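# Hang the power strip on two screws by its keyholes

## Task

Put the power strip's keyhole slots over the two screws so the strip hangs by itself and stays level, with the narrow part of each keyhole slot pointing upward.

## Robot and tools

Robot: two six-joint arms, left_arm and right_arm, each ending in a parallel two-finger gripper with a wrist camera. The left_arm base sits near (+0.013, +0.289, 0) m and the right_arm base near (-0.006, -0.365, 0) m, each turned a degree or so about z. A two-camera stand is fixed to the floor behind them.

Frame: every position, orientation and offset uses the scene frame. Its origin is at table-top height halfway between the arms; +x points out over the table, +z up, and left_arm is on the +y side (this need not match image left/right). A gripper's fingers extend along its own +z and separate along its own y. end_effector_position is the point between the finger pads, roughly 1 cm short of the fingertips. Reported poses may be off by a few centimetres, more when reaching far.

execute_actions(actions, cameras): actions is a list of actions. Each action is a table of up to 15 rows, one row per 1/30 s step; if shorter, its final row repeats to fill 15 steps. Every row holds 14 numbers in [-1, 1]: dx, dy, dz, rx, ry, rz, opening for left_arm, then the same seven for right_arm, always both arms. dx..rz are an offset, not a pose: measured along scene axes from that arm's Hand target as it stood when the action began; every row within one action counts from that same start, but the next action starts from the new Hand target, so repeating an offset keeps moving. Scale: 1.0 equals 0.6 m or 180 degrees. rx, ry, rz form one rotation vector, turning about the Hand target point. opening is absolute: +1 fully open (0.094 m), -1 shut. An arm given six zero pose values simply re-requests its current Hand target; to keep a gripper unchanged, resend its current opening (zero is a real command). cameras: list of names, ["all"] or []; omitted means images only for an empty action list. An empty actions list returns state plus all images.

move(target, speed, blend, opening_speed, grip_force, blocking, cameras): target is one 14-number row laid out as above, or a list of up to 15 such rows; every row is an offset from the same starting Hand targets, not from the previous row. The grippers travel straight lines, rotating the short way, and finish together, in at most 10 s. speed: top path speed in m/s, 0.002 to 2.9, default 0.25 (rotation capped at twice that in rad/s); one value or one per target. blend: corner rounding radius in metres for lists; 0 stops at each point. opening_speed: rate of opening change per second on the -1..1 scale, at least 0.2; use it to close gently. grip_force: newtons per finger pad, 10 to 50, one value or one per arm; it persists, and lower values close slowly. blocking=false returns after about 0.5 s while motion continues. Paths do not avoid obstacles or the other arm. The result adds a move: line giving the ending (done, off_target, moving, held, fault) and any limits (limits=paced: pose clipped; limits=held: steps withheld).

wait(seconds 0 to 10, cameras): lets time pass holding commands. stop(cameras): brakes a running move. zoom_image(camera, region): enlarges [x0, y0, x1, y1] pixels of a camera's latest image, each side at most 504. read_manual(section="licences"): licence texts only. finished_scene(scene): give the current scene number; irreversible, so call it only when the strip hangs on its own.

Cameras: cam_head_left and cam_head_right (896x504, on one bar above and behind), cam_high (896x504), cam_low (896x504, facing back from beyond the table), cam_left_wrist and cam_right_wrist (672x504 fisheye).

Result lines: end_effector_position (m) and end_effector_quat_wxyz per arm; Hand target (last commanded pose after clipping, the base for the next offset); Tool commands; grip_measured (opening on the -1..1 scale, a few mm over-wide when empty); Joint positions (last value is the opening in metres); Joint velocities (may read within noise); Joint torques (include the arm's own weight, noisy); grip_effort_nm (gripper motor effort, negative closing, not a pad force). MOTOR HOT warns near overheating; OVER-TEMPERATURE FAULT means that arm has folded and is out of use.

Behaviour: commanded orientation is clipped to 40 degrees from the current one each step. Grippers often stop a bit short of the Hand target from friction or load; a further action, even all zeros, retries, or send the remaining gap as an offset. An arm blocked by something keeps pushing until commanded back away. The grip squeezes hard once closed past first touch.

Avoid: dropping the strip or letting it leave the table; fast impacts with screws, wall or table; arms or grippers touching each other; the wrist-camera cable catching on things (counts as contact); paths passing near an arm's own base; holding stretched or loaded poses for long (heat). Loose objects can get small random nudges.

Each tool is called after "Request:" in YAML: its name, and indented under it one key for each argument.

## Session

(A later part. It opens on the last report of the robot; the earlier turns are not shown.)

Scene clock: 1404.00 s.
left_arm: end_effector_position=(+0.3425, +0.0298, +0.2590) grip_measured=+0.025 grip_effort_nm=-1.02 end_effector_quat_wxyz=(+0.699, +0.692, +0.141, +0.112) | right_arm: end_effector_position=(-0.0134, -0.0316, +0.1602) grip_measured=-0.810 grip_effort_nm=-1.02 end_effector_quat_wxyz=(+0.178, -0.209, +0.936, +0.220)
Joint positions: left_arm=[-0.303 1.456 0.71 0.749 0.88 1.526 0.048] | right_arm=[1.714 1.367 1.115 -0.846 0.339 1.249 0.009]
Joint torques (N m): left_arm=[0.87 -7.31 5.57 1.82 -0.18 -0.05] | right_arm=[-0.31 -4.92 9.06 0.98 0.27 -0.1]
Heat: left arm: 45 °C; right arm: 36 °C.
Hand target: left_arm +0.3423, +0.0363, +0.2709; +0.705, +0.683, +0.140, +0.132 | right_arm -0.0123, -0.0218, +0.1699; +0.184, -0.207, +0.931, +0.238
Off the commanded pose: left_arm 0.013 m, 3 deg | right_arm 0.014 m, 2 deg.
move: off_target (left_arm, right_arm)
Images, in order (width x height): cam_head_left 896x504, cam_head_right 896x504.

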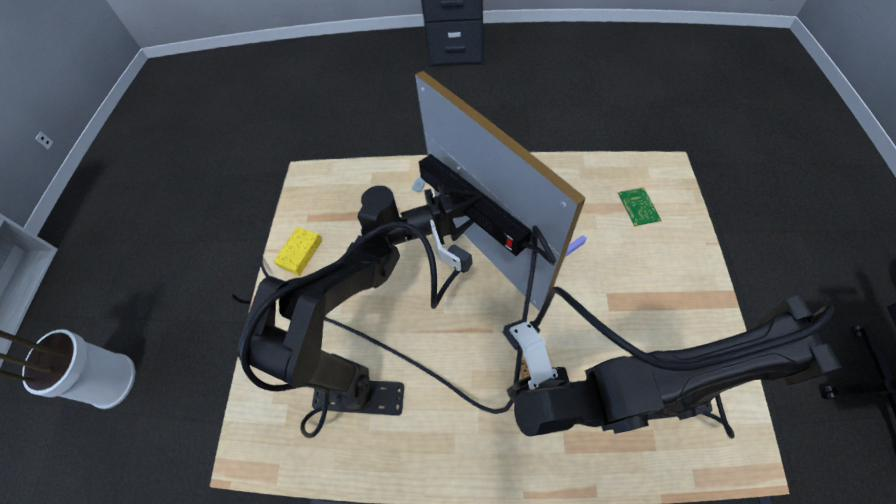

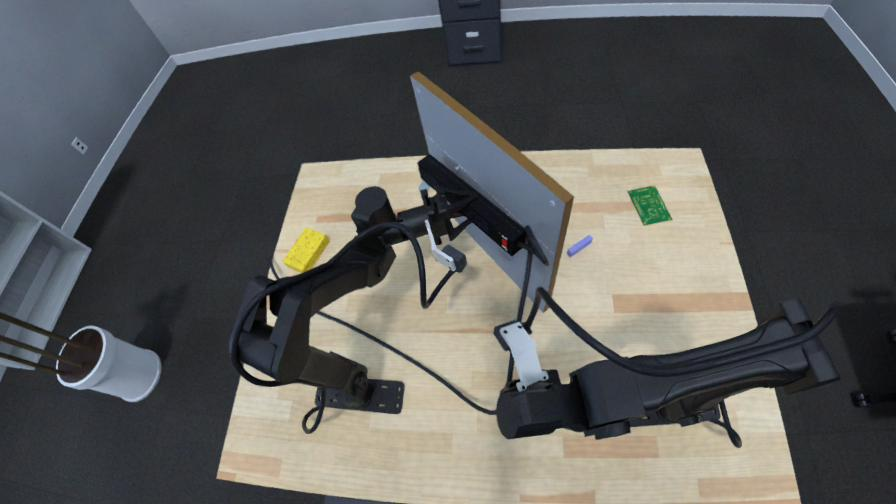

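Request:
move:
  target:
    - [-0.0055,-0.0238,0.063,0.01,-0.0283,-0.022,-0.3,0,0,0,0,0,0,-1]
  speed: 0.05
  cameras: ["cam_head_left","cam_head_right"]

Request:
zoom_image:
  camera: "cam_head_left"
  region: [410, 140, 540, 270]

Request:
zoom_image:
  camera: "cam_head_right"
  region: [410, 140, 540, 270]

Scene clock: 1463.87 s.
left_arm: end_effector_position=(+0.3399, +0.0232, +0.2753) grip_measured=+0.025 grip_effort_nm=-1.02 end_effector_quat_wxyz=(+0.689, +0.707, +0.113, +0.110) | right_arm: end_effector_position=(-0.0134, -0.0316, +0.1602) grip_measured=-0.810 grip_effort_nm=-1.02 end_effector_quat_wxyz=(+0.178, -0.209, +0.936, +0.220)
Joint positions: left_arm=[-0.31 1.433 0.798 0.592 0.917 1.605 0.048] | right_arm=[1.714 1.367 1.115 -0.846 0.339 1.249 0.009]
Joint torques (N m): left_arm=[-0.39 -7.16 10.58 1.82 -0.02 0.07] | right_arm=[-0.31 -4.94 9.06 0.98 0.27 -0.09]
Heat: left arm: 43 °C; right arm: 36 °C.
Hand target: left_arm +0.3389, +0.0219, +0.3087; +0.704, +0.692, +0.083, +0.140 | right_arm -0.0123, -0.0218, +0.1698; +0.184, -0.207, +0.931, +0.238
Off the commanded pose: left_arm 0.033 m, 5 deg | right_arm 0.014 m, 2 deg.
move: off_target (left_arm, right_arm)
Images, in order (width x height): cam_head_left 896x504, cam_head_right 896x504.

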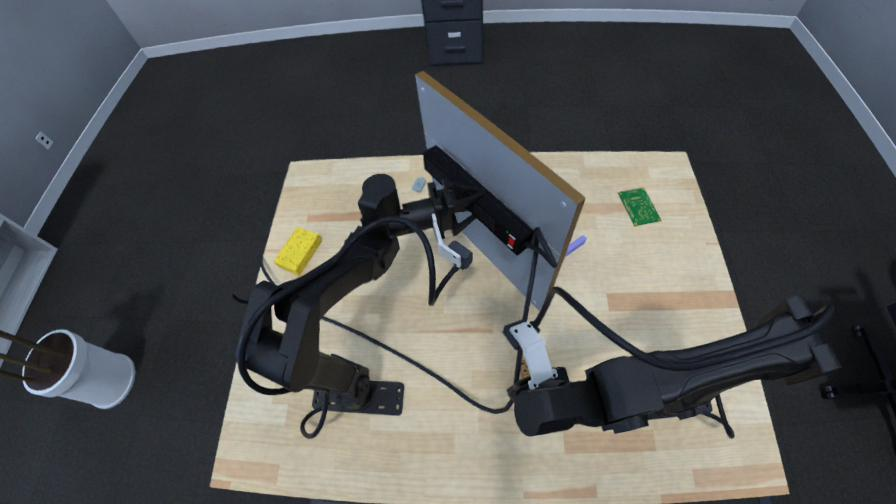

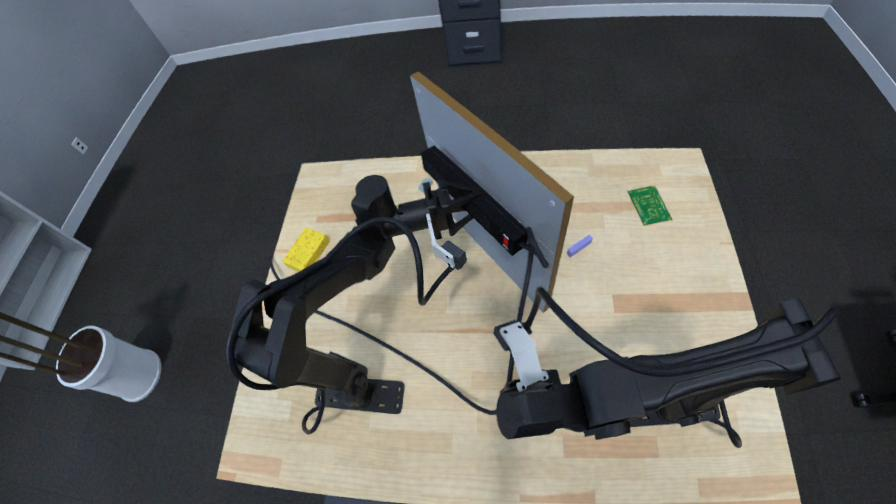

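Scaled by 3.877 from the camera's 896x504 image, which has a finer 1280x720 frame.

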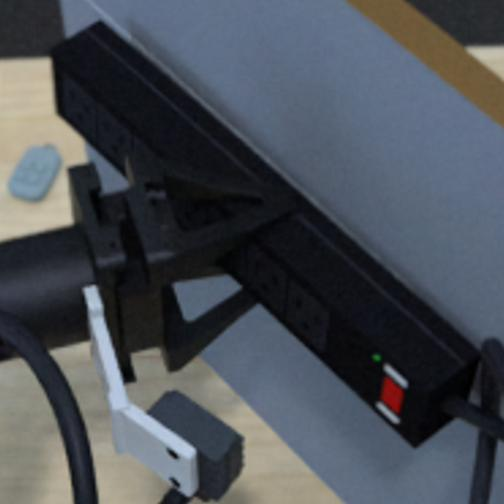

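Scaled by 3.877 from the camera's 896x504 image, which has a finer 1280x720 frame.

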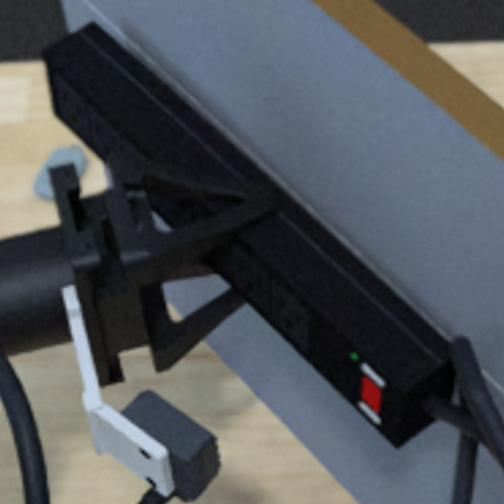

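Request:
move:
  target:
    - [0.0095,-0.0125,-0.01,0,0,0,-0.3,0,0,0,0,0,0,-1]
  speed: 0.02

Scene clock: 1473.33 s.
left_arm: end_effector_position=(+0.3374, +0.0180, +0.2790) grip_measured=+0.025 grip_effort_nm=-1.02 end_effector_quat_wxyz=(+0.691, +0.707, +0.105, +0.110) | right_arm: end_effector_position=(-0.0134, -0.0316, +0.1602) grip_measured=-0.810 grip_effort_nm=-1.02 end_effector_quat_wxyz=(+0.178, -0.209, +0.936, +0.220)
Joint positions: left_arm=[-0.326 1.433 0.807 0.593 0.911 1.607 0.048] | right_arm=[1.714 1.367 1.115 -0.846 0.339 1.249 0.009]
Joint torques (N m): left_arm=[-0.42 -4.49 10.52 2.15 -0.13 0.05] | right_arm=[-0.31 -4.93 9.06 0.98 0.27 -0.09]
Heat: left arm: 43 °C; right arm: 36 °C.
Hand target: left_arm +0.3447, +0.0145, +0.3028; +0.704, +0.692, +0.083, +0.140 | right_arm -0.0122, -0.0218, +0.1698; +0.184, -0.207, +0.931, +0.238
Off the commanded pose: left_arm 0.025 m, 5 deg | right_arm 0.014 m, 2 deg.
move: off_target (left_arm, right_arm)

Request:
move:
  target:
    - [0.012,0.008,-0.04,-0.002,0.006,0,-0.3,0,0,0,0,0,0,-1]
  speed: 0.02

Scene clock: 1479.07 s.
left_arm: end_effector_position=(+0.3397, +0.0162, +0.2767) grip_measured=+0.025 grip_effort_nm=-1.02 end_effector_quat_wxyz=(+0.702, +0.700, +0.079, +0.107) | right_arm: end_effector_position=(-0.0134, -0.0316, +0.1602) grip_measured=-0.810 grip_effort_nm=-1.02 end_effector_quat_wxyz=(+0.178, -0.209, +0.936, +0.220)
Joint positions: left_arm=[-0.314 1.487 0.807 0.694 0.964 1.598 0.048] | right_arm=[1.714 1.367 1.115 -0.846 0.339 1.249 0.009]
Joint torques (N m): left_arm=[0.42 -3.99 6.43 2.16 -0.38 -0.02] | right_arm=[-0.32 -4.92 9.05 0.98 0.27 -0.09]
Heat: left arm: 44 °C; right arm: 36 °C.
Hand target: left_arm +0.3519, +0.0193, +0.2787; +0.705, +0.691, +0.090, +0.133 | right_arm -0.0122, -0.0218, +0.1698; +0.184, -0.207, +0.931, +0.238
Off the commanded pose: left_arm 0.013 m, 3 deg | right_arm 0.014 m, 2 deg.
move: off_target (left_arm, right_arm)

Request:
move:
  target:
    - [0.008,0.006,-0.01,-0.0033,0.012,0.012,-0.3,0,0,0,0,0,0,-1]
  speed: 0.02

Scene clock: 1484.50 s.
left_arm: end_effector_position=(+0.3408, +0.0173, +0.2762) grip_measured=+0.025 grip_effort_nm=-1.02 end_effector_quat_wxyz=(+0.705, +0.695, +0.086, +0.110) | right_arm: end_effector_position=(-0.0134, -0.0316, +0.1602) grip_measured=-0.810 grip_effort_nm=-1.03 end_effector_quat_wxyz=(+0.178, -0.209, +0.936, +0.220)
Joint positions: left_arm=[-0.314 1.489 0.792 0.729 0.95 1.576 0.048] | right_arm=[1.714 1.367 1.115 -0.846 0.339 1.249 0.009]
Joint torques (N m): left_arm=[0.83 -4.01 5.85 1.98 -0.61 -0.12] | right_arm=[-0.32 -4.94 9.07 0.98 0.27 -0.1]
Heat: left arm: 44 °C; right arm: 36 °C.
Hand target: left_arm +0.3567, +0.0229, +0.2727; +0.704, +0.688, +0.117, +0.133 | right_arm -0.0122, -0.0218, +0.1698; +0.184, -0.207, +0.931, +0.238
Off the commanded pose: left_arm 0.017 m, 4 deg | right_arm 0.014 m, 2 deg.
move: off_target (left_arm, right_arm)

Request:
move:
  target:
    - [-0.004,0.005,-0.012,-0.003,0.012,0.008,-0.3,0,0,0,0,0,0,-1]
  speed: 0.02

Scene clock: 1490.27 s.
left_arm: end_effector_position=(+0.3420, +0.0203, +0.2653) grip_measured=+0.024 grip_effort_nm=-1.02 end_effector_quat_wxyz=(+0.703, +0.694, +0.115, +0.102) | right_arm: end_effector_position=(-0.0134, -0.0316, +0.1602) grip_measured=-0.810 grip_effort_nm=-1.02 end_effector_quat_wxyz=(+0.178, -0.209, +0.936, +0.220)
Joint positions: left_arm=[-0.314 1.489 0.755 0.751 0.92 1.538 0.048] | right_arm=[1.714 1.367 1.115 -0.846 0.339 1.249 0.009]
Joint torques (N m): left_arm=[0.47 -5 5.6 1.91 -0.63 -0.14] | right_arm=[-0.31 -4.93 9.07 0.98 0.27 -0.09]
Heat: left arm: 44 °C; right arm: 37 °C.
Hand target: left_arm +0.3542, +0.0258, +0.2655; +0.703, +0.685, +0.139, +0.128 | right_arm -0.0122, -0.0218, +0.1698; +0.184, -0.207, +0.931, +0.238
Off the commanded pose: left_arm 0.014 m, 4 deg | right_arm 0.014 m, 2 deg.
move: off_target (left_arm, right_arm)

Request:
wait:
  seconds: 0
  cameras: ["cam_head_left","cam_head_right"]

Request:
zoom_image:
  camera: "cam_head_left"
  region: [410, 140, 540, 270]

Request:
zoom_image:
  camera: "cam_head_right"
  region: [410, 140, 540, 270]

Scene clock: 1495.67 s.
left_arm: end_effector_position=(+0.3420, +0.0203, +0.2653) grip_measured=+0.024 grip_effort_nm=-1.02 end_effector_quat_wxyz=(+0.703, +0.694, +0.115, +0.102) | right_arm: end_effector_position=(-0.0134, -0.0316, +0.1602) grip_measured=-0.810 grip_effort_nm=-1.02 end_effector_quat_wxyz=(+0.178, -0.209, +0.936, +0.220)
Joint positions: left_arm=[-0.314 1.489 0.755 0.751 0.92 1.538 0.048] | right_arm=[1.714 1.367 1.115 -0.846 0.339 1.249 0.009]
Joint torques (N m): left_arm=[0.5 -4.82 5.74 1.95 -0.66 -0.11] | right_arm=[-0.31 -4.93 9.06 0.98 0.27 -0.09]
Heat: left arm: 44 °C; right arm: 37 °C.
Hand target: left_arm +0.3542, +0.0258, +0.2655; +0.703, +0.685, +0.139, +0.128 | right_arm -0.0122, -0.0218, +0.1698; +0.184, -0.207, +0.931, +0.238
Tool commands: left_gripper/opening=-0.3 right_gripper/opening=-1.0
Off the commanded pose: left_arm 0.014 m, 4 deg | right_arm 0.014 m, 2 deg.
Images, in order (width x height): cam_head_left 896x504, cam_head_right 896x504.

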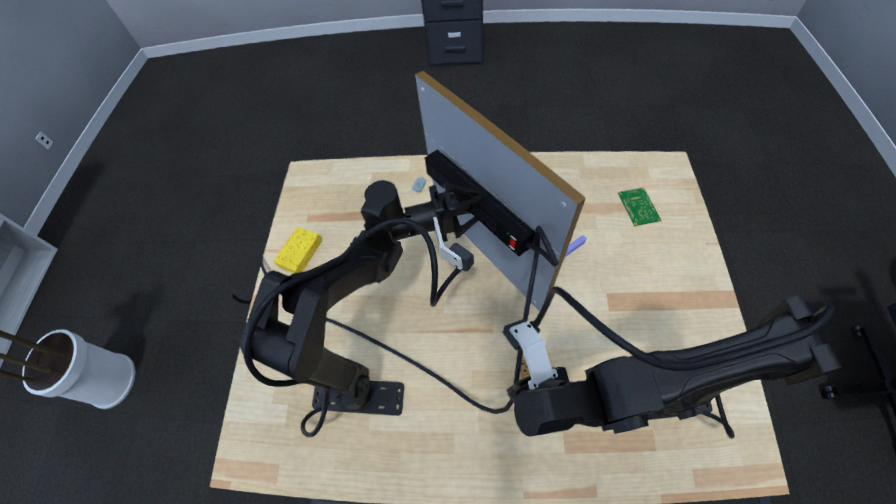

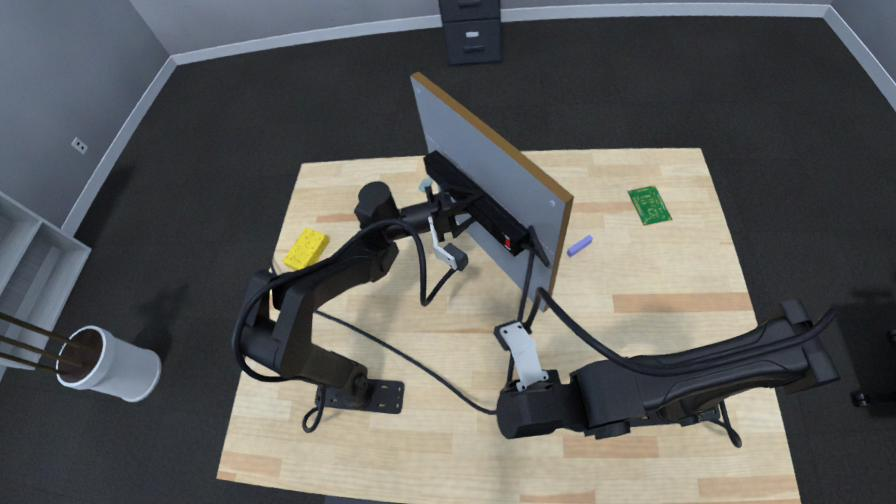

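Scaled by 3.877 from the camera's 896x504 image, which has a finer 1280x720 frame.

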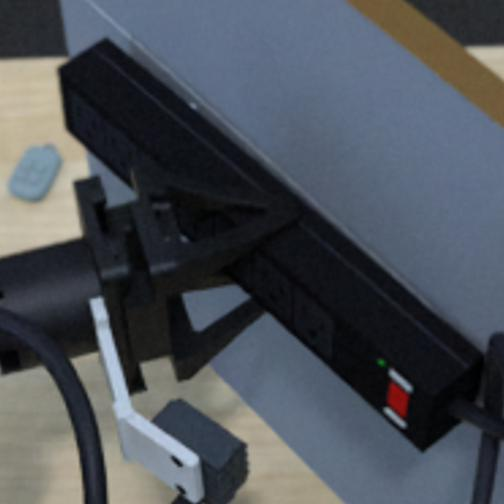

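Scaled by 3.877 from the camera's 896x504 image, which has a finer 1280x720 frame.

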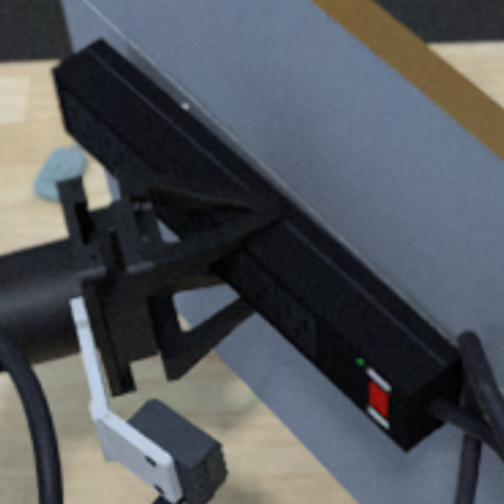

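Request:
move:
  target:
    - [-0.03,0,0.0725,0.0083,-0.03,-0.02,-0.3,0,0,0,0,0,0,-1]
    - [-0.0253,-0.0063,0.0725,0.0083,-0.03,-0.02,-0.3,0,0,0,0,0,0,-1]
  speed: 0.05

Scene clock: 1510.90 s.
left_arm: end_effector_position=(+0.3355, +0.0225, +0.2814) grip_measured=+0.024 grip_effort_nm=-1.02 end_effector_quat_wxyz=(+0.692, +0.705, +0.105, +0.111) | right_arm: end_effector_position=(-0.0134, -0.0315, +0.1602) grip_measured=-0.810 grip_effort_nm=-1.02 end_effector_quat_wxyz=(+0.178, -0.209, +0.936, +0.221)
Joint positions: left_arm=[-0.314 1.416 0.799 0.589 0.921 1.606 0.048] | right_arm=[1.714 1.367 1.115 -0.846 0.339 1.249 0.009]
Joint torques (N m): left_arm=[0.06 -5.89 10.67 1.89 -0.05 -0.01] | right_arm=[-0.31 -4.94 9.06 0.97 0.27 -0.09]
Heat: left arm: 44 °C; right arm: 37 °C.
Hand target: left_arm +0.3391, +0.0220, +0.3090; +0.704, +0.692, +0.083, +0.140 | right_arm -0.0123, -0.0218, +0.1699; +0.184, -0.207, +0.931, +0.238
Off the commanded pose: left_arm 0.028 m, 5 deg | right_arm 0.014 m, 2 deg.
move: off_target (left_arm, right_arm)

Request:
move:
  target:
    - [0.02,0.002,-0.02,0,0,0,-0.3,0,0,0,0,0,0,-1]
  speed: 0.03

Scene clock: 1515.37 s.
left_arm: end_effector_position=(+0.3404, +0.0219, +0.2727) grip_measured=+0.024 grip_effort_nm=-1.02 end_effector_quat_wxyz=(+0.691, +0.707, +0.103, +0.106) | right_arm: end_effector_position=(-0.0134, -0.0315, +0.1602) grip_measured=-0.810 grip_effort_nm=-1.02 end_effector_quat_wxyz=(+0.178, -0.209, +0.936, +0.221)
Joint positions: left_arm=[-0.307 1.454 0.799 0.619 0.938 1.608 0.048] | right_arm=[1.714 1.367 1.115 -0.846 0.339 1.249 0.009]
Joint torques (N m): left_arm=[0.73 -4.64 10.8 2.11 -0.06 0.06] | right_arm=[-0.31 -4.94 9.06 0.97 0.27 -0.1]
Heat: left arm: 44 °C; right arm: 37 °C.
Hand target: left_arm +0.3511, +0.0232, +0.2970; +0.704, +0.692, +0.083, +0.140 | right_arm -0.0123, -0.0218, +0.1699; +0.184, -0.207, +0.931, +0.238
Off the commanded pose: left_arm 0.027 m, 5 deg | right_arm 0.014 m, 2 deg.
move: off_target (left_arm, right_arm)

Request:
move:
  target:
    - [0.008,-0.012,0.002,0,0,0.004,-0.3,0,0,0,0,0,0,-1]
  speed: 0.02

Scene clock: 1520.90 s.
left_arm: end_effector_position=(+0.3433, +0.0186, +0.2747) grip_measured=+0.024 grip_effort_nm=-1.02 end_effector_quat_wxyz=(+0.692, +0.707, +0.101, +0.107) | right_arm: end_effector_position=(-0.0126, -0.0315, +0.1603) grip_measured=-0.810 grip_effort_nm=-1.03 end_effector_quat_wxyz=(+0.178, -0.208, +0.936, +0.220)
Joint positions: left_arm=[-0.314 1.469 0.817 0.619 0.934 1.608 0.048] | right_arm=[1.712 1.367 1.115 -0.846 0.34 1.249 0.009]
Joint torques (N m): left_arm=[-0.25 -4.42 10.99 2.1 -0.35 0.02] | right_arm=[-0.13 -4.93 9.05 0.97 0.26 -0.09]
Heat: left arm: 45 °C; right arm: 37 °C.
Hand target: left_arm +0.3559, +0.0160, +0.2982; +0.703, +0.691, +0.087, +0.144 | right_arm -0.0124, -0.0218, +0.1698; +0.184, -0.207, +0.931, +0.238
Off the commanded pose: left_arm 0.027 m, 5 deg | right_arm 0.014 m, 2 deg.
move: off_target (left_arm, right_arm)

Request:
move:
  target:
    - [0.009,-0.012,-0.002,0,0,0.003,-0.3,0,0,0,0,0,0,-1]
  speed: 0.02

Scene clock: 1526.13 s.
left_arm: end_effector_position=(+0.3417, +0.0153, +0.2746) grip_measured=+0.024 grip_effort_nm=-1.02 end_effector_quat_wxyz=(+0.693, +0.707, +0.096, +0.102) | right_arm: end_effector_position=(-0.0126, -0.0315, +0.1603) grip_measured=-0.810 grip_effort_nm=-1.02 end_effector_quat_wxyz=(+0.178, -0.208, +0.936, +0.220)
Joint positions: left_arm=[-0.321 1.475 0.822 0.622 0.94 1.608 0.048] | right_arm=[1.712 1.367 1.115 -0.846 0.34 1.249 0.009]
Joint torques (N m): left_arm=[-1.01 -3.55 11.85 2.14 -0.64 0.02] | right_arm=[-0.14 -4.92 9.07 0.98 0.26 -0.09]
Heat: left arm: 45 °C; right arm: 37 °C.
Hand target: left_arm +0.3613, +0.0089, +0.2971; +0.702, +0.691, +0.091, +0.148 | right_arm -0.0124, -0.0218, +0.1698; +0.184, -0.207, +0.931, +0.238
Off the commanded pose: left_arm 0.030 m, 6 deg | right_arm 0.014 m, 2 deg.
move: off_target (left_arm, right_arm)

Request:
move:
  target:
    - [0.008,0.008,-0.012,0,0,0,-0.3,0,0,0,0,0,0,-1]
  speed: 0.02

Scene clock: 1531.57 s.
left_arm: end_effector_position=(+0.3418, +0.0154, +0.2739) grip_measured=+0.024 grip_effort_nm=-1.02 end_effector_quat_wxyz=(+0.697, +0.705, +0.083, +0.101) | right_arm: end_effector_position=(-0.0126, -0.0315, +0.1603) grip_measured=-0.810 grip_effort_nm=-1.02 end_effector_quat_wxyz=(+0.178, -0.208, +0.936, +0.220)
Joint positions: left_arm=[-0.313 1.495 0.822 0.661 0.97 1.607 0.048] | right_arm=[1.712 1.367 1.115 -0.846 0.34 1.249 0.009]
Joint torques (N m): left_arm=[-0.09 -3.49 11.02 2.01 -0.71 -0.01] | right_arm=[-0.13 -4.93 9.06 0.98 0.26 -0.09]
Heat: left arm: 46 °C; right arm: 37 °C.
Hand target: left_arm +0.3661, +0.0136, +0.2898; +0.702, +0.691, +0.091, +0.147 | right_arm -0.0124, -0.0218, +0.1698; +0.184, -0.207, +0.931, +0.238
Off the commanded pose: left_arm 0.029 m, 6 deg | right_arm 0.014 m, 2 deg.
move: off_target (left_arm, right_arm)

Request:
wait:
  seconds: 0
  cameras: ["cam_head_left","cam_head_right"]

Request:
zoom_image:
  camera: "cam_head_left"
  region: [410, 140, 540, 270]

Request:
zoom_image:
  camera: "cam_head_right"
  region: [410, 140, 540, 270]

Scene clock: 1536.80 s.
left_arm: end_effector_position=(+0.3418, +0.0154, +0.2739) grip_measured=+0.024 grip_effort_nm=-1.02 end_effector_quat_wxyz=(+0.697, +0.705, +0.083, +0.101) | right_arm: end_effector_position=(-0.0126, -0.0315, +0.1603) grip_measured=-0.810 grip_effort_nm=-1.03 end_effector_quat_wxyz=(+0.178, -0.208, +0.936, +0.220)
Joint positions: left_arm=[-0.313 1.495 0.822 0.661 0.97 1.607 0.048] | right_arm=[1.712 1.367 1.115 -0.846 0.34 1.249 0.009]
Joint torques (N m): left_arm=[0.03 -3.45 11.18 2.03 -0.74 0.04] | right_arm=[-0.13 -4.93 9.06 0.98 0.26 -0.09]
Heat: left arm: 46 °C; right arm: 37 °C.
Hand target: left_arm +0.3661, +0.0136, +0.2898; +0.702, +0.691, +0.091, +0.147 | right_arm -0.0124, -0.0218, +0.1698; +0.184, -0.207, +0.931, +0.238
Tool commands: left_gripper/opening=-0.3 right_gripper/opening=-1.0
Off the commanded pose: left_arm 0.029 m, 6 deg | right_arm 0.014 m, 2 deg.
Images, in order (width x height): cam_head_left 896x504, cam_head_right 896x504.

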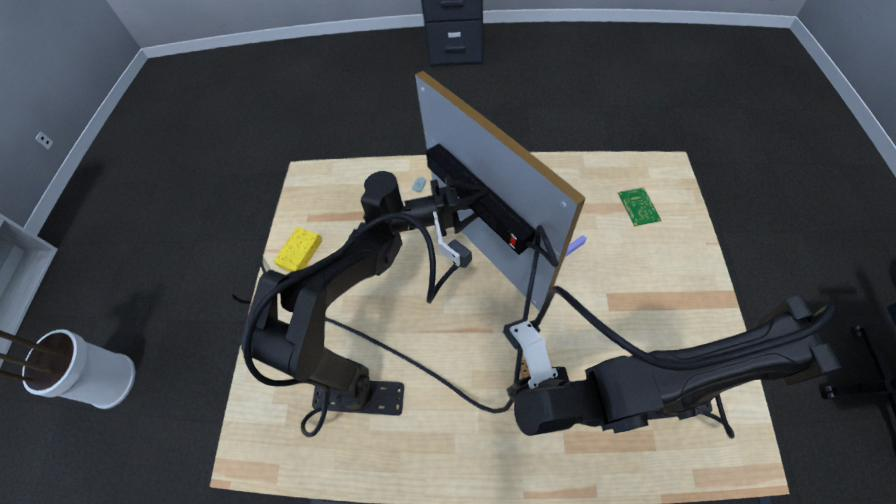

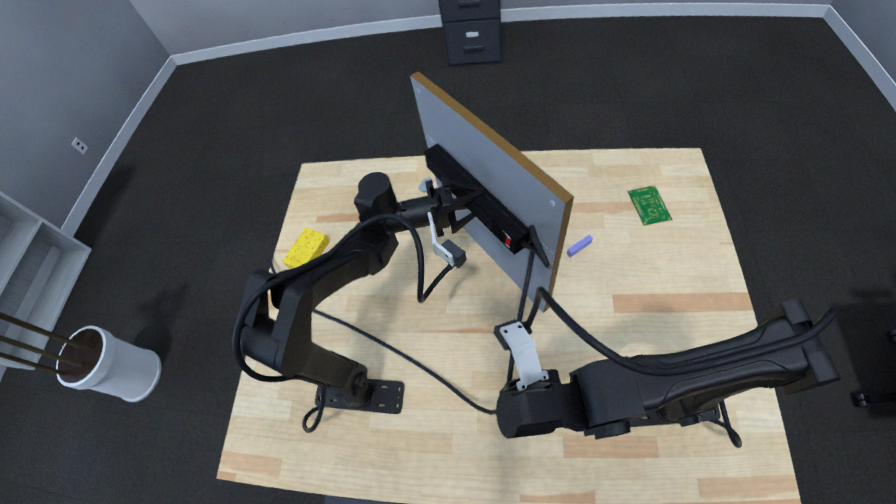

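Scaled by 3.877 from the camera's 896x504 image, which has a finer 1280x720 frame.

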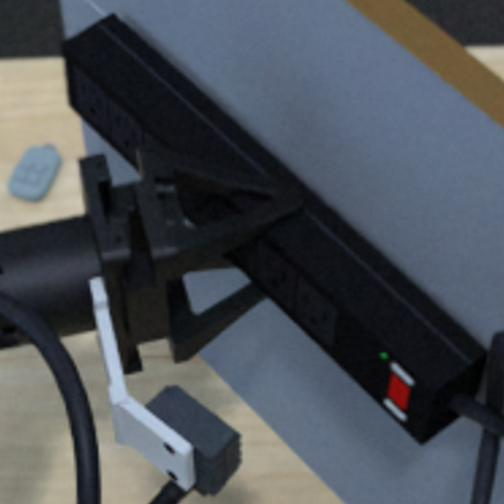

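Scaled by 3.877 from the camera's 896x504 image, which has a finer 1280x720 frame.

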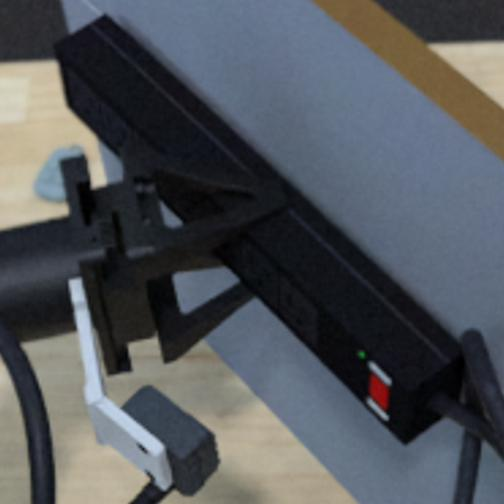

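Request:
move:
  target:
    - [-0.003,-0.003,-0.025,-0.002,0.008,0.0,-0.3,0,0,0,0,0,0,-1]
  speed: 0.02

Scene clock: 1548.27 s.
left_arm: end_effector_position=(+0.3421, +0.0152, +0.2737) grip_measured=+0.024 grip_effort_nm=-1.02 end_effector_quat_wxyz=(+0.702, +0.701, +0.072, +0.098) | right_arm: end_effector_position=(-0.0126, -0.0315, +0.1603) grip_measured=-0.810 grip_effort_nm=-1.02 end_effector_quat_wxyz=(+0.178, -0.208, +0.936, +0.220)
Joint positions: left_arm=[-0.307 1.515 0.822 0.704 0.994 1.597 0.048] | right_arm=[1.712 1.367 1.115 -0.846 0.34 1.249 0.009]
Joint torques (N m): left_arm=[-0.95 -3.1 7.64 2.08 -1.02 -0.05] | right_arm=[-0.14 -4.93 9.06 0.97 0.26 -0.1]
Heat: left arm: 45 °C; right arm: 37 °C.
Hand target: left_arm +0.3644, +0.0119, +0.2748; +0.703, +0.690, +0.100, +0.139 | right_arm -0.0124, -0.0218, +0.1698; +0.184, -0.207, +0.931, +0.238
Off the commanded pose: left_arm 0.023 m, 6 deg | right_arm 0.014 m, 2 deg.
move: off_target (left_arm, right_arm)

Request:
move:
  target:
    - [-0.004,0.002,-0.018,-0.003,0.012,0.012,-0.3,0,0,0,0,0,0,-1]
  speed: 0.02

Scene clock: 1554.10 s.
left_arm: end_effector_position=(+0.3421, +0.0157, +0.2728) grip_measured=+0.024 grip_effort_nm=-1.02 end_effector_quat_wxyz=(+0.709, +0.692, +0.079, +0.110) | right_arm: end_effector_position=(-0.0126, -0.0315, +0.1603) grip_measured=-0.810 grip_effort_nm=-1.02 end_effector_quat_wxyz=(+0.178, -0.208, +0.936, +0.220)
Joint positions: left_arm=[-0.314 1.515 0.788 0.777 0.961 1.57 0.048] | right_arm=[1.712 1.367 1.115 -0.846 0.34 1.249 0.009]
Joint torques (N m): left_arm=[-1.4 -3.82 5.78 1.65 -1.18 -0.05] | right_arm=[-0.14 -4.93 9.07 0.97 0.26 -0.09]
Heat: left arm: 45 °C; right arm: 37 °C.
Hand target: left_arm +0.3620, +0.0131, +0.2640; +0.702, +0.687, +0.127, +0.138 | right_arm -0.0124, -0.0218, +0.1698; +0.184, -0.207, +0.931, +0.238
Off the commanded pose: left_arm 0.022 m, 6 deg | right_arm 0.014 m, 2 deg.
move: off_target (left_arm, right_arm)

Request:
move:
  target:
    - [-0.012,0.012,-0.018,-0.004,0.014,0.01,-0.3,0,0,0,0,0,0,-1]
  speed: 0.02
  cameras: ["cam_head_left","cam_head_right"]

Request:
zoom_image:
  camera: "cam_head_left"
  region: [410, 140, 540, 270]

Request:
zoom_image:
  camera: "cam_head_right"
  region: [410, 140, 540, 270]

Scene clock: 1562.00 s.
left_arm: end_effector_position=(+0.3438, +0.0168, +0.2681) grip_measured=+0.023 grip_effort_nm=-1.02 end_effector_quat_wxyz=(+0.715, +0.679, +0.102, +0.128) | right_arm: end_effector_position=(-0.0126, -0.0315, +0.1603) grip_measured=-0.810 grip_effort_nm=-1.02 end_effector_quat_wxyz=(+0.178, -0.208, +0.936, +0.220)
Joint positions: left_arm=[-0.331 1.515 0.731 0.872 0.883 1.53 0.048] | right_arm=[1.712 1.367 1.115 -0.846 0.34 1.249 0.009]
Joint torques (N m): left_arm=[-0.46 -5.31 4.34 1.18 -0.81 -0.07] | right_arm=[-0.16 -4.93 9.05 0.98 0.26 -0.09]
Heat: left arm: 44 °C; right arm: 37 °C.
Hand target: left_arm +0.3547, +0.0202, +0.2533; +0.701, +0.684, +0.154, +0.133 | right_arm -0.0124, -0.0218, +0.1698; +0.184, -0.207, +0.931, +0.238
Off the commanded pose: left_arm 0.019 m, 6 deg | right_arm 0.014 m, 2 deg.
move: off_target (left_arm, right_arm)
Images, in order (width x height): cam_head_left 896x504, cam_head_right 896x504.

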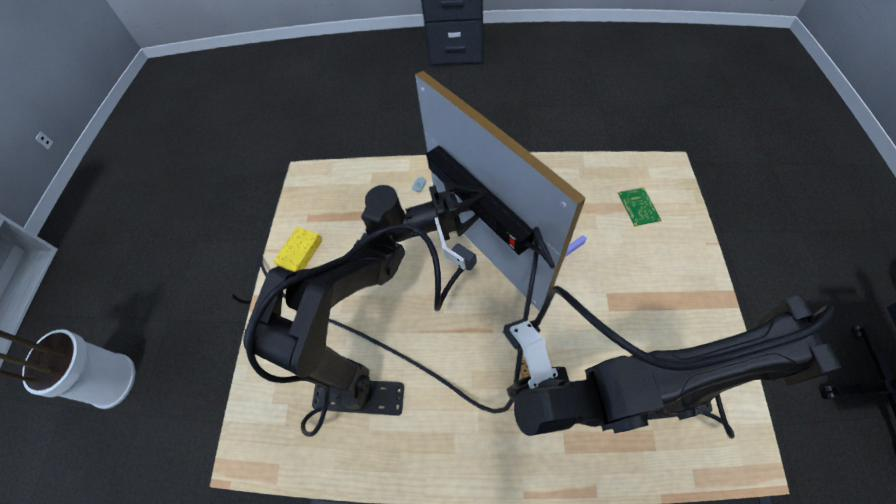

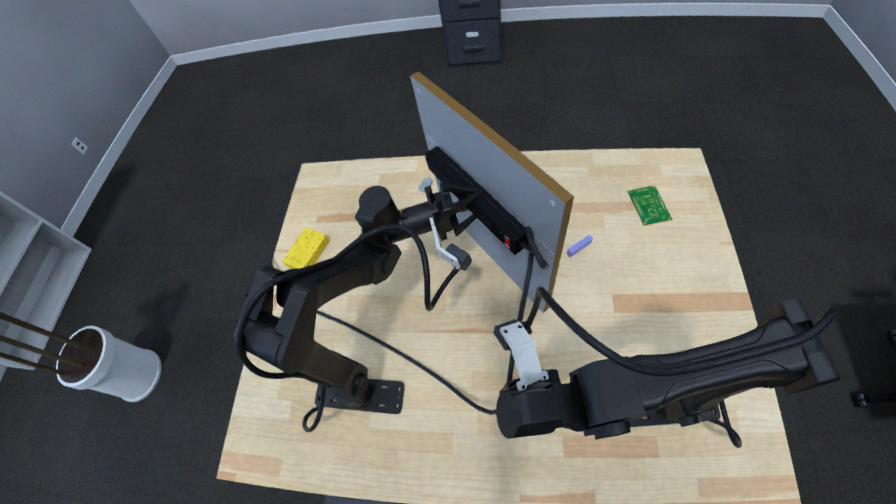

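Scaled by 3.877 from the camera's 896x504 image, which has a finer 1280x720 frame.

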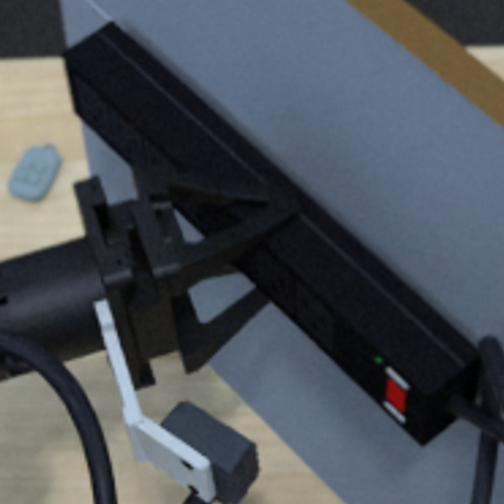

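Scaled by 3.877 from the camera's 896x504 image, which has a finer 1280x720 frame.

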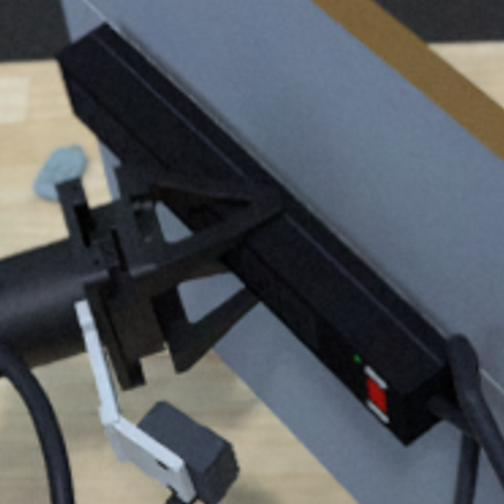

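Request:
move:
  target:
    - [0,0,-0.02,0.012,0.01,0.0,-0.3,0,0,0,0,0,0,-1]
  speed: 0.02
  cameras: ["cam_head_left","cam_head_right"]

Request:
zoom_image:
  camera: "cam_head_left"
  region: [410, 140, 540, 270]

Request:
zoom_image:
  camera: "cam_head_right"
  region: [410, 140, 540, 270]

Scene clock: 1575.03 s.
left_arm: end_effector_position=(+0.3438, +0.0176, +0.2672) grip_measured=+0.023 grip_effort_nm=-1.02 end_effector_quat_wxyz=(+0.712, +0.682, +0.107, +0.128) | right_arm: end_effector_position=(-0.0126, -0.0315, +0.1603) grip_measured=-0.810 grip_effort_nm=-1.02 end_effector_quat_wxyz=(+0.178, -0.208, +0.936, +0.220)
Joint positions: left_arm=[-0.331 1.505 0.731 0.846 0.877 1.537 0.048] | right_arm=[1.712 1.367 1.115 -0.846 0.34 1.249 0.009]
Joint torques (N m): left_arm=[-0.4 -4.86 4.21 0.74 -0.78 0.18] | right_arm=[-0.14 -4.93 9.06 0.97 0.25 -0.08]
Heat: left arm: 42 °C; right arm: 37 °C.
Hand target: left_arm +0.3547, +0.0202, +0.2411; +0.685, +0.699, +0.162, +0.125 | right_arm -0.0124, -0.0218, +0.1698; +0.184, -0.207, +0.931, +0.238
Off the commanded pose: left_arm 0.028 m, 7 deg | right_arm 0.014 m, 2 deg.
move: off_target (left_arm, right_arm)
Images, in order (width x height): cam_head_left 896x504, cam_head_right 896x504.

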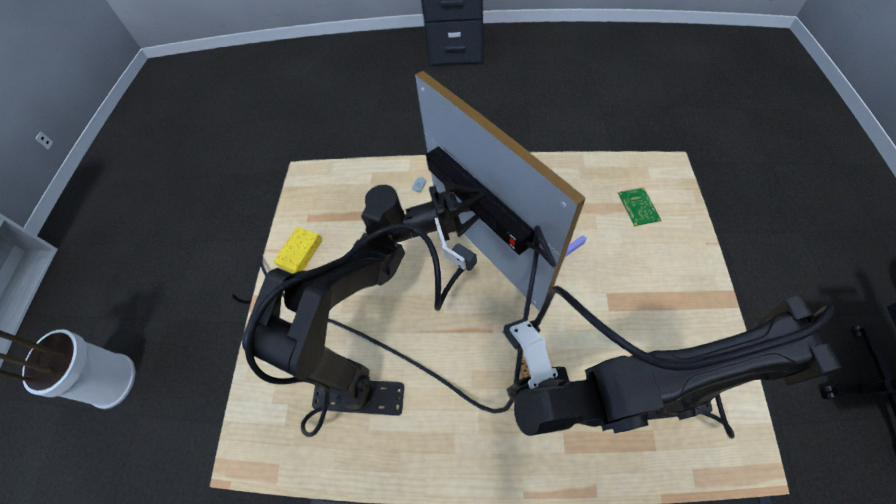

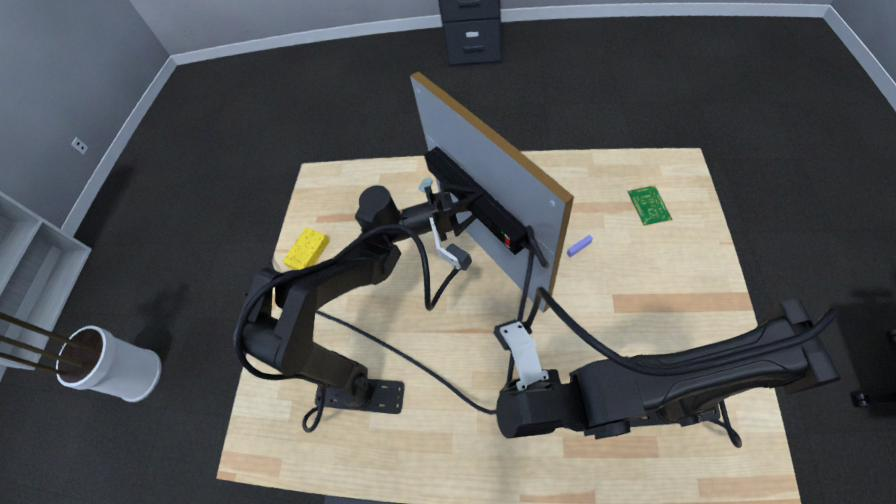

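Scaled by 3.877 from the camera's 896x504 image, which has a finer 1280x720 frame.

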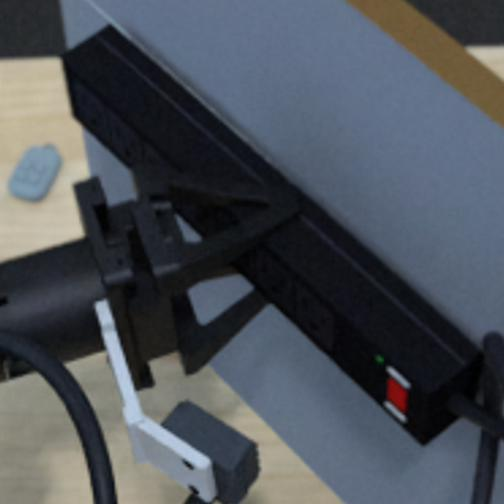

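Scaled by 3.877 from the camera's 896x504 image, which has a finer 1280x720 frame.

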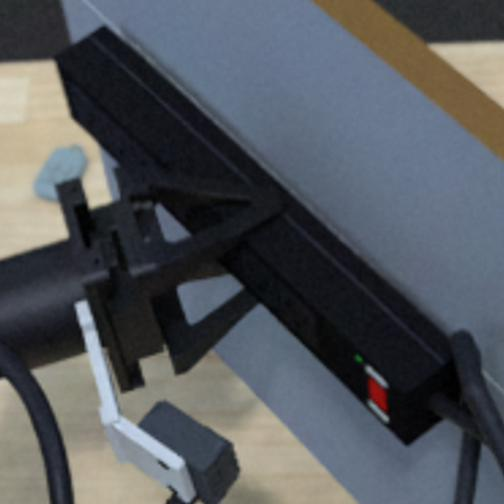

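Request:
move:
  target:
    - [0.02,-0.025,0.012,-0.006,-0.004,0.0,-0.3,0,0,0,0,0,0,-1]
  speed: 0.02

Scene clock: 1593.43 s.
left_arm: end_effector_position=(+0.3431, +0.0157, +0.2672) grip_measured=+0.023 grip_effort_nm=-1.02 end_effector_quat_wxyz=(+0.714, +0.681, +0.105, +0.126) | right_arm: end_effector_position=(-0.0126, -0.0315, +0.1603) grip_measured=-0.810 grip_effort_nm=-1.02 end_effector_quat_wxyz=(+0.178, -0.208, +0.936, +0.220)
Joint positions: left_arm=[-0.336 1.511 0.731 0.858 0.876 1.532 0.048] | right_arm=[1.712 1.367 1.115 -0.846 0.34 1.249 0.009]
Joint torques (N m): left_arm=[-2.14 -1.66 9.07 0.93 -1.04 0.09] | right_arm=[-0.14 -4.92 9.06 0.98 0.25 -0.09]
Heat: left arm: 40 °C; right arm: 37 °C.
Hand target: left_arm +0.3667, +0.0053, +0.2484; +0.693, +0.692, +0.159, +0.128 | right_arm -0.0124, -0.0218, +0.1698; +0.184, -0.207, +0.931, +0.238
Off the commanded pose: left_arm 0.032 m, 7 deg | right_arm 0.014 m, 2 deg.
move: off_target (left_arm, right_arm)

Request:
move:
  target:
    - [0,0,0.035,0.002,-0.008,-0.006,-0.3,0,0,0,0,0,0,-1]
    - [0,0,0.055,0.004,-0.016,-0.01,-0.3,0,0,0,0,0,0,-1]
  speed: 0.02

Scene clock: 1603.60 s.
left_arm: end_effector_position=(+0.3430, +0.0153, +0.2688) grip_measured=+0.023 grip_effort_nm=-1.02 end_effector_quat_wxyz=(+0.699, +0.701, +0.103, +0.102) | right_arm: end_effector_position=(-0.0126, -0.0315, +0.1603) grip_measured=-0.810 grip_effort_nm=-1.02 end_effector_quat_wxyz=(+0.178, -0.208, +0.936, +0.220)
Joint positions: left_arm=[-0.323 1.493 0.793 0.695 0.929 1.575 0.048] | right_arm=[1.712 1.367 1.115 -0.846 0.34 1.249 0.009]
Joint torques (N m): left_arm=[-2.22 -3.64 12.53 1.37 -1.12 0.03] | right_arm=[-0.13 -4.92 9.06 0.98 0.25 -0.09]
Heat: left arm: 39 °C; right arm: 37 °C.
Hand target: left_arm +0.3667, +0.0052, +0.2813; +0.694, +0.695, +0.130, +0.136 | right_arm -0.0124, -0.0218, +0.1698; +0.184, -0.207, +0.931, +0.238
Off the commanded pose: left_arm 0.029 m, 5 deg | right_arm 0.014 m, 2 deg.
move: off_target (left_arm, right_arm)

Request:
move:
  target:
    - [0,0,0.02,0,0,0,-0.3,0,0,0,0,0,0,-1]
  speed: 0.02
  cameras: ["cam_head_left","cam_head_right"]

Request:
zoom_image:
  camera: "cam_head_left"
  region: [410, 140, 540, 270]

Request:
zoom_image:
  camera: "cam_head_right"
  region: [410, 140, 540, 270]

Scene clock: 1609.57 s.
left_arm: end_effector_position=(+0.3430, +0.0154, +0.2698) grip_measured=+0.023 grip_effort_nm=-1.02 end_effector_quat_wxyz=(+0.690, +0.709, +0.109, +0.096) | right_arm: end_effector_position=(-0.0126, -0.0315, +0.1603) grip_measured=-0.810 grip_effort_nm=-1.02 end_effector_quat_wxyz=(+0.178, -0.208, +0.936, +0.220)
Joint positions: left_arm=[-0.322 1.477 0.818 0.61 0.929 1.597 0.048] | right_arm=[1.712 1.367 1.115 -0.846 0.34 1.249 0.009]
Joint torques (N m): left_arm=[-2.33 -4.05 13.16 1.68 -1.01 -0.26] | right_arm=[-0.13 -4.93 9.06 0.98 0.25 -0.09]
Heat: left arm: 39 °C; right arm: 37 °C.
Hand target: left_arm +0.3667, +0.0052, +0.2933; +0.694, +0.695, +0.130, +0.136 | right_arm -0.0124, -0.0218, +0.1698; +0.184, -0.207, +0.931, +0.238
Off the commanded pose: left_arm 0.035 m, 5 deg | right_arm 0.014 m, 2 deg.
move: off_target (left_arm, right_arm)
Images, in order (width x height): cam_head_left 896x504, cam_head_right 896x504.

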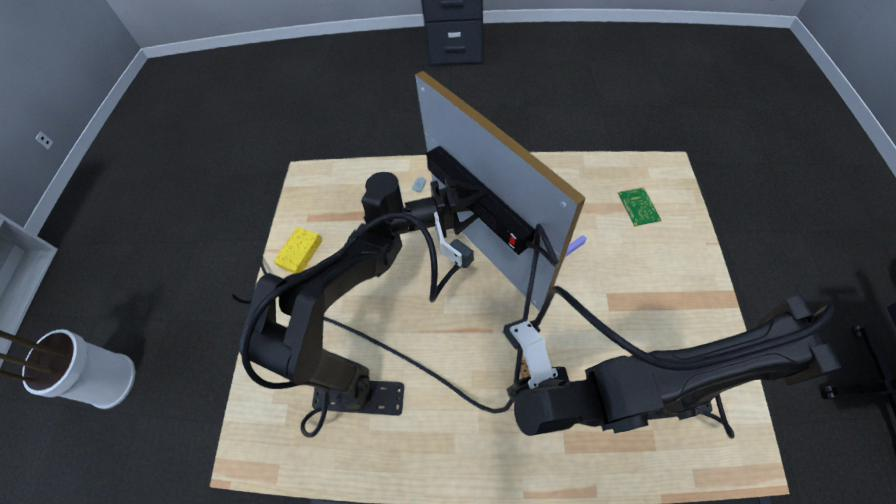

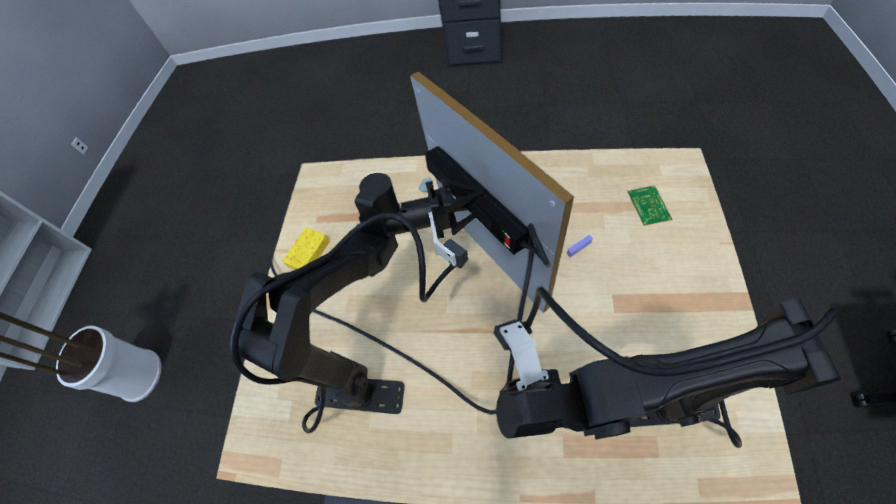

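Scaled by 3.877 from the camera's 896x504 image, which has a finer 1280x720 frame.

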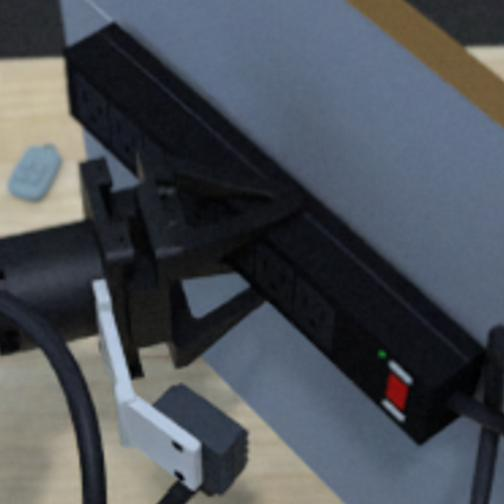

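Scaled by 3.877 from the camera's 896x504 image, which has a finer 1280x720 frame.

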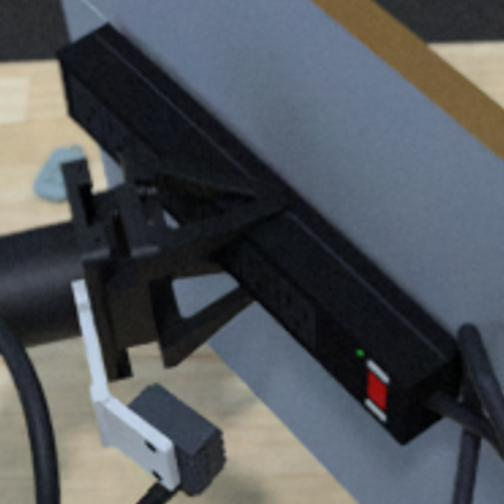

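Request:
move:
  target:
    - [-0.03,0.04,-0.02,0,0,0,-0.3,0,0,0,0,0,0,-1]
  speed: 0.03

Scene clock: 1620.57 s.
left_arm: end_effector_position=(+0.3443, +0.0207, +0.2688) grip_measured=+0.023 grip_effort_nm=-1.02 end_effector_quat_wxyz=(+0.687, +0.708, +0.124, +0.106) | right_arm: end_effector_position=(-0.0126, -0.0315, +0.1603) grip_measured=-0.810 grip_effort_nm=-1.02 end_effector_quat_wxyz=(+0.178, -0.208, +0.936, +0.220)
Joint positions: left_arm=[-0.317 1.456 0.797 0.606 0.899 1.591 0.048] | right_arm=[1.712 1.367 1.115 -0.846 0.34 1.249 0.009]
Joint torques (N m): left_arm=[0.95 -7.32 5.71 2.04 -0.32 -0.12] | right_arm=[-0.14 -4.92 9.06 0.97 0.26 -0.09]
Heat: left arm: 40 °C; right arm: 37 °C.
Hand target: left_arm +0.3487, +0.0293, +0.2814; +0.694, +0.695, +0.130, +0.136 | right_arm -0.0124, -0.0218, +0.1698; +0.184, -0.207, +0.931, +0.238
Off the commanded pose: left_arm 0.016 m, 4 deg | right_arm 0.014 m, 2 deg.
move: off_target (left_arm, right_arm)


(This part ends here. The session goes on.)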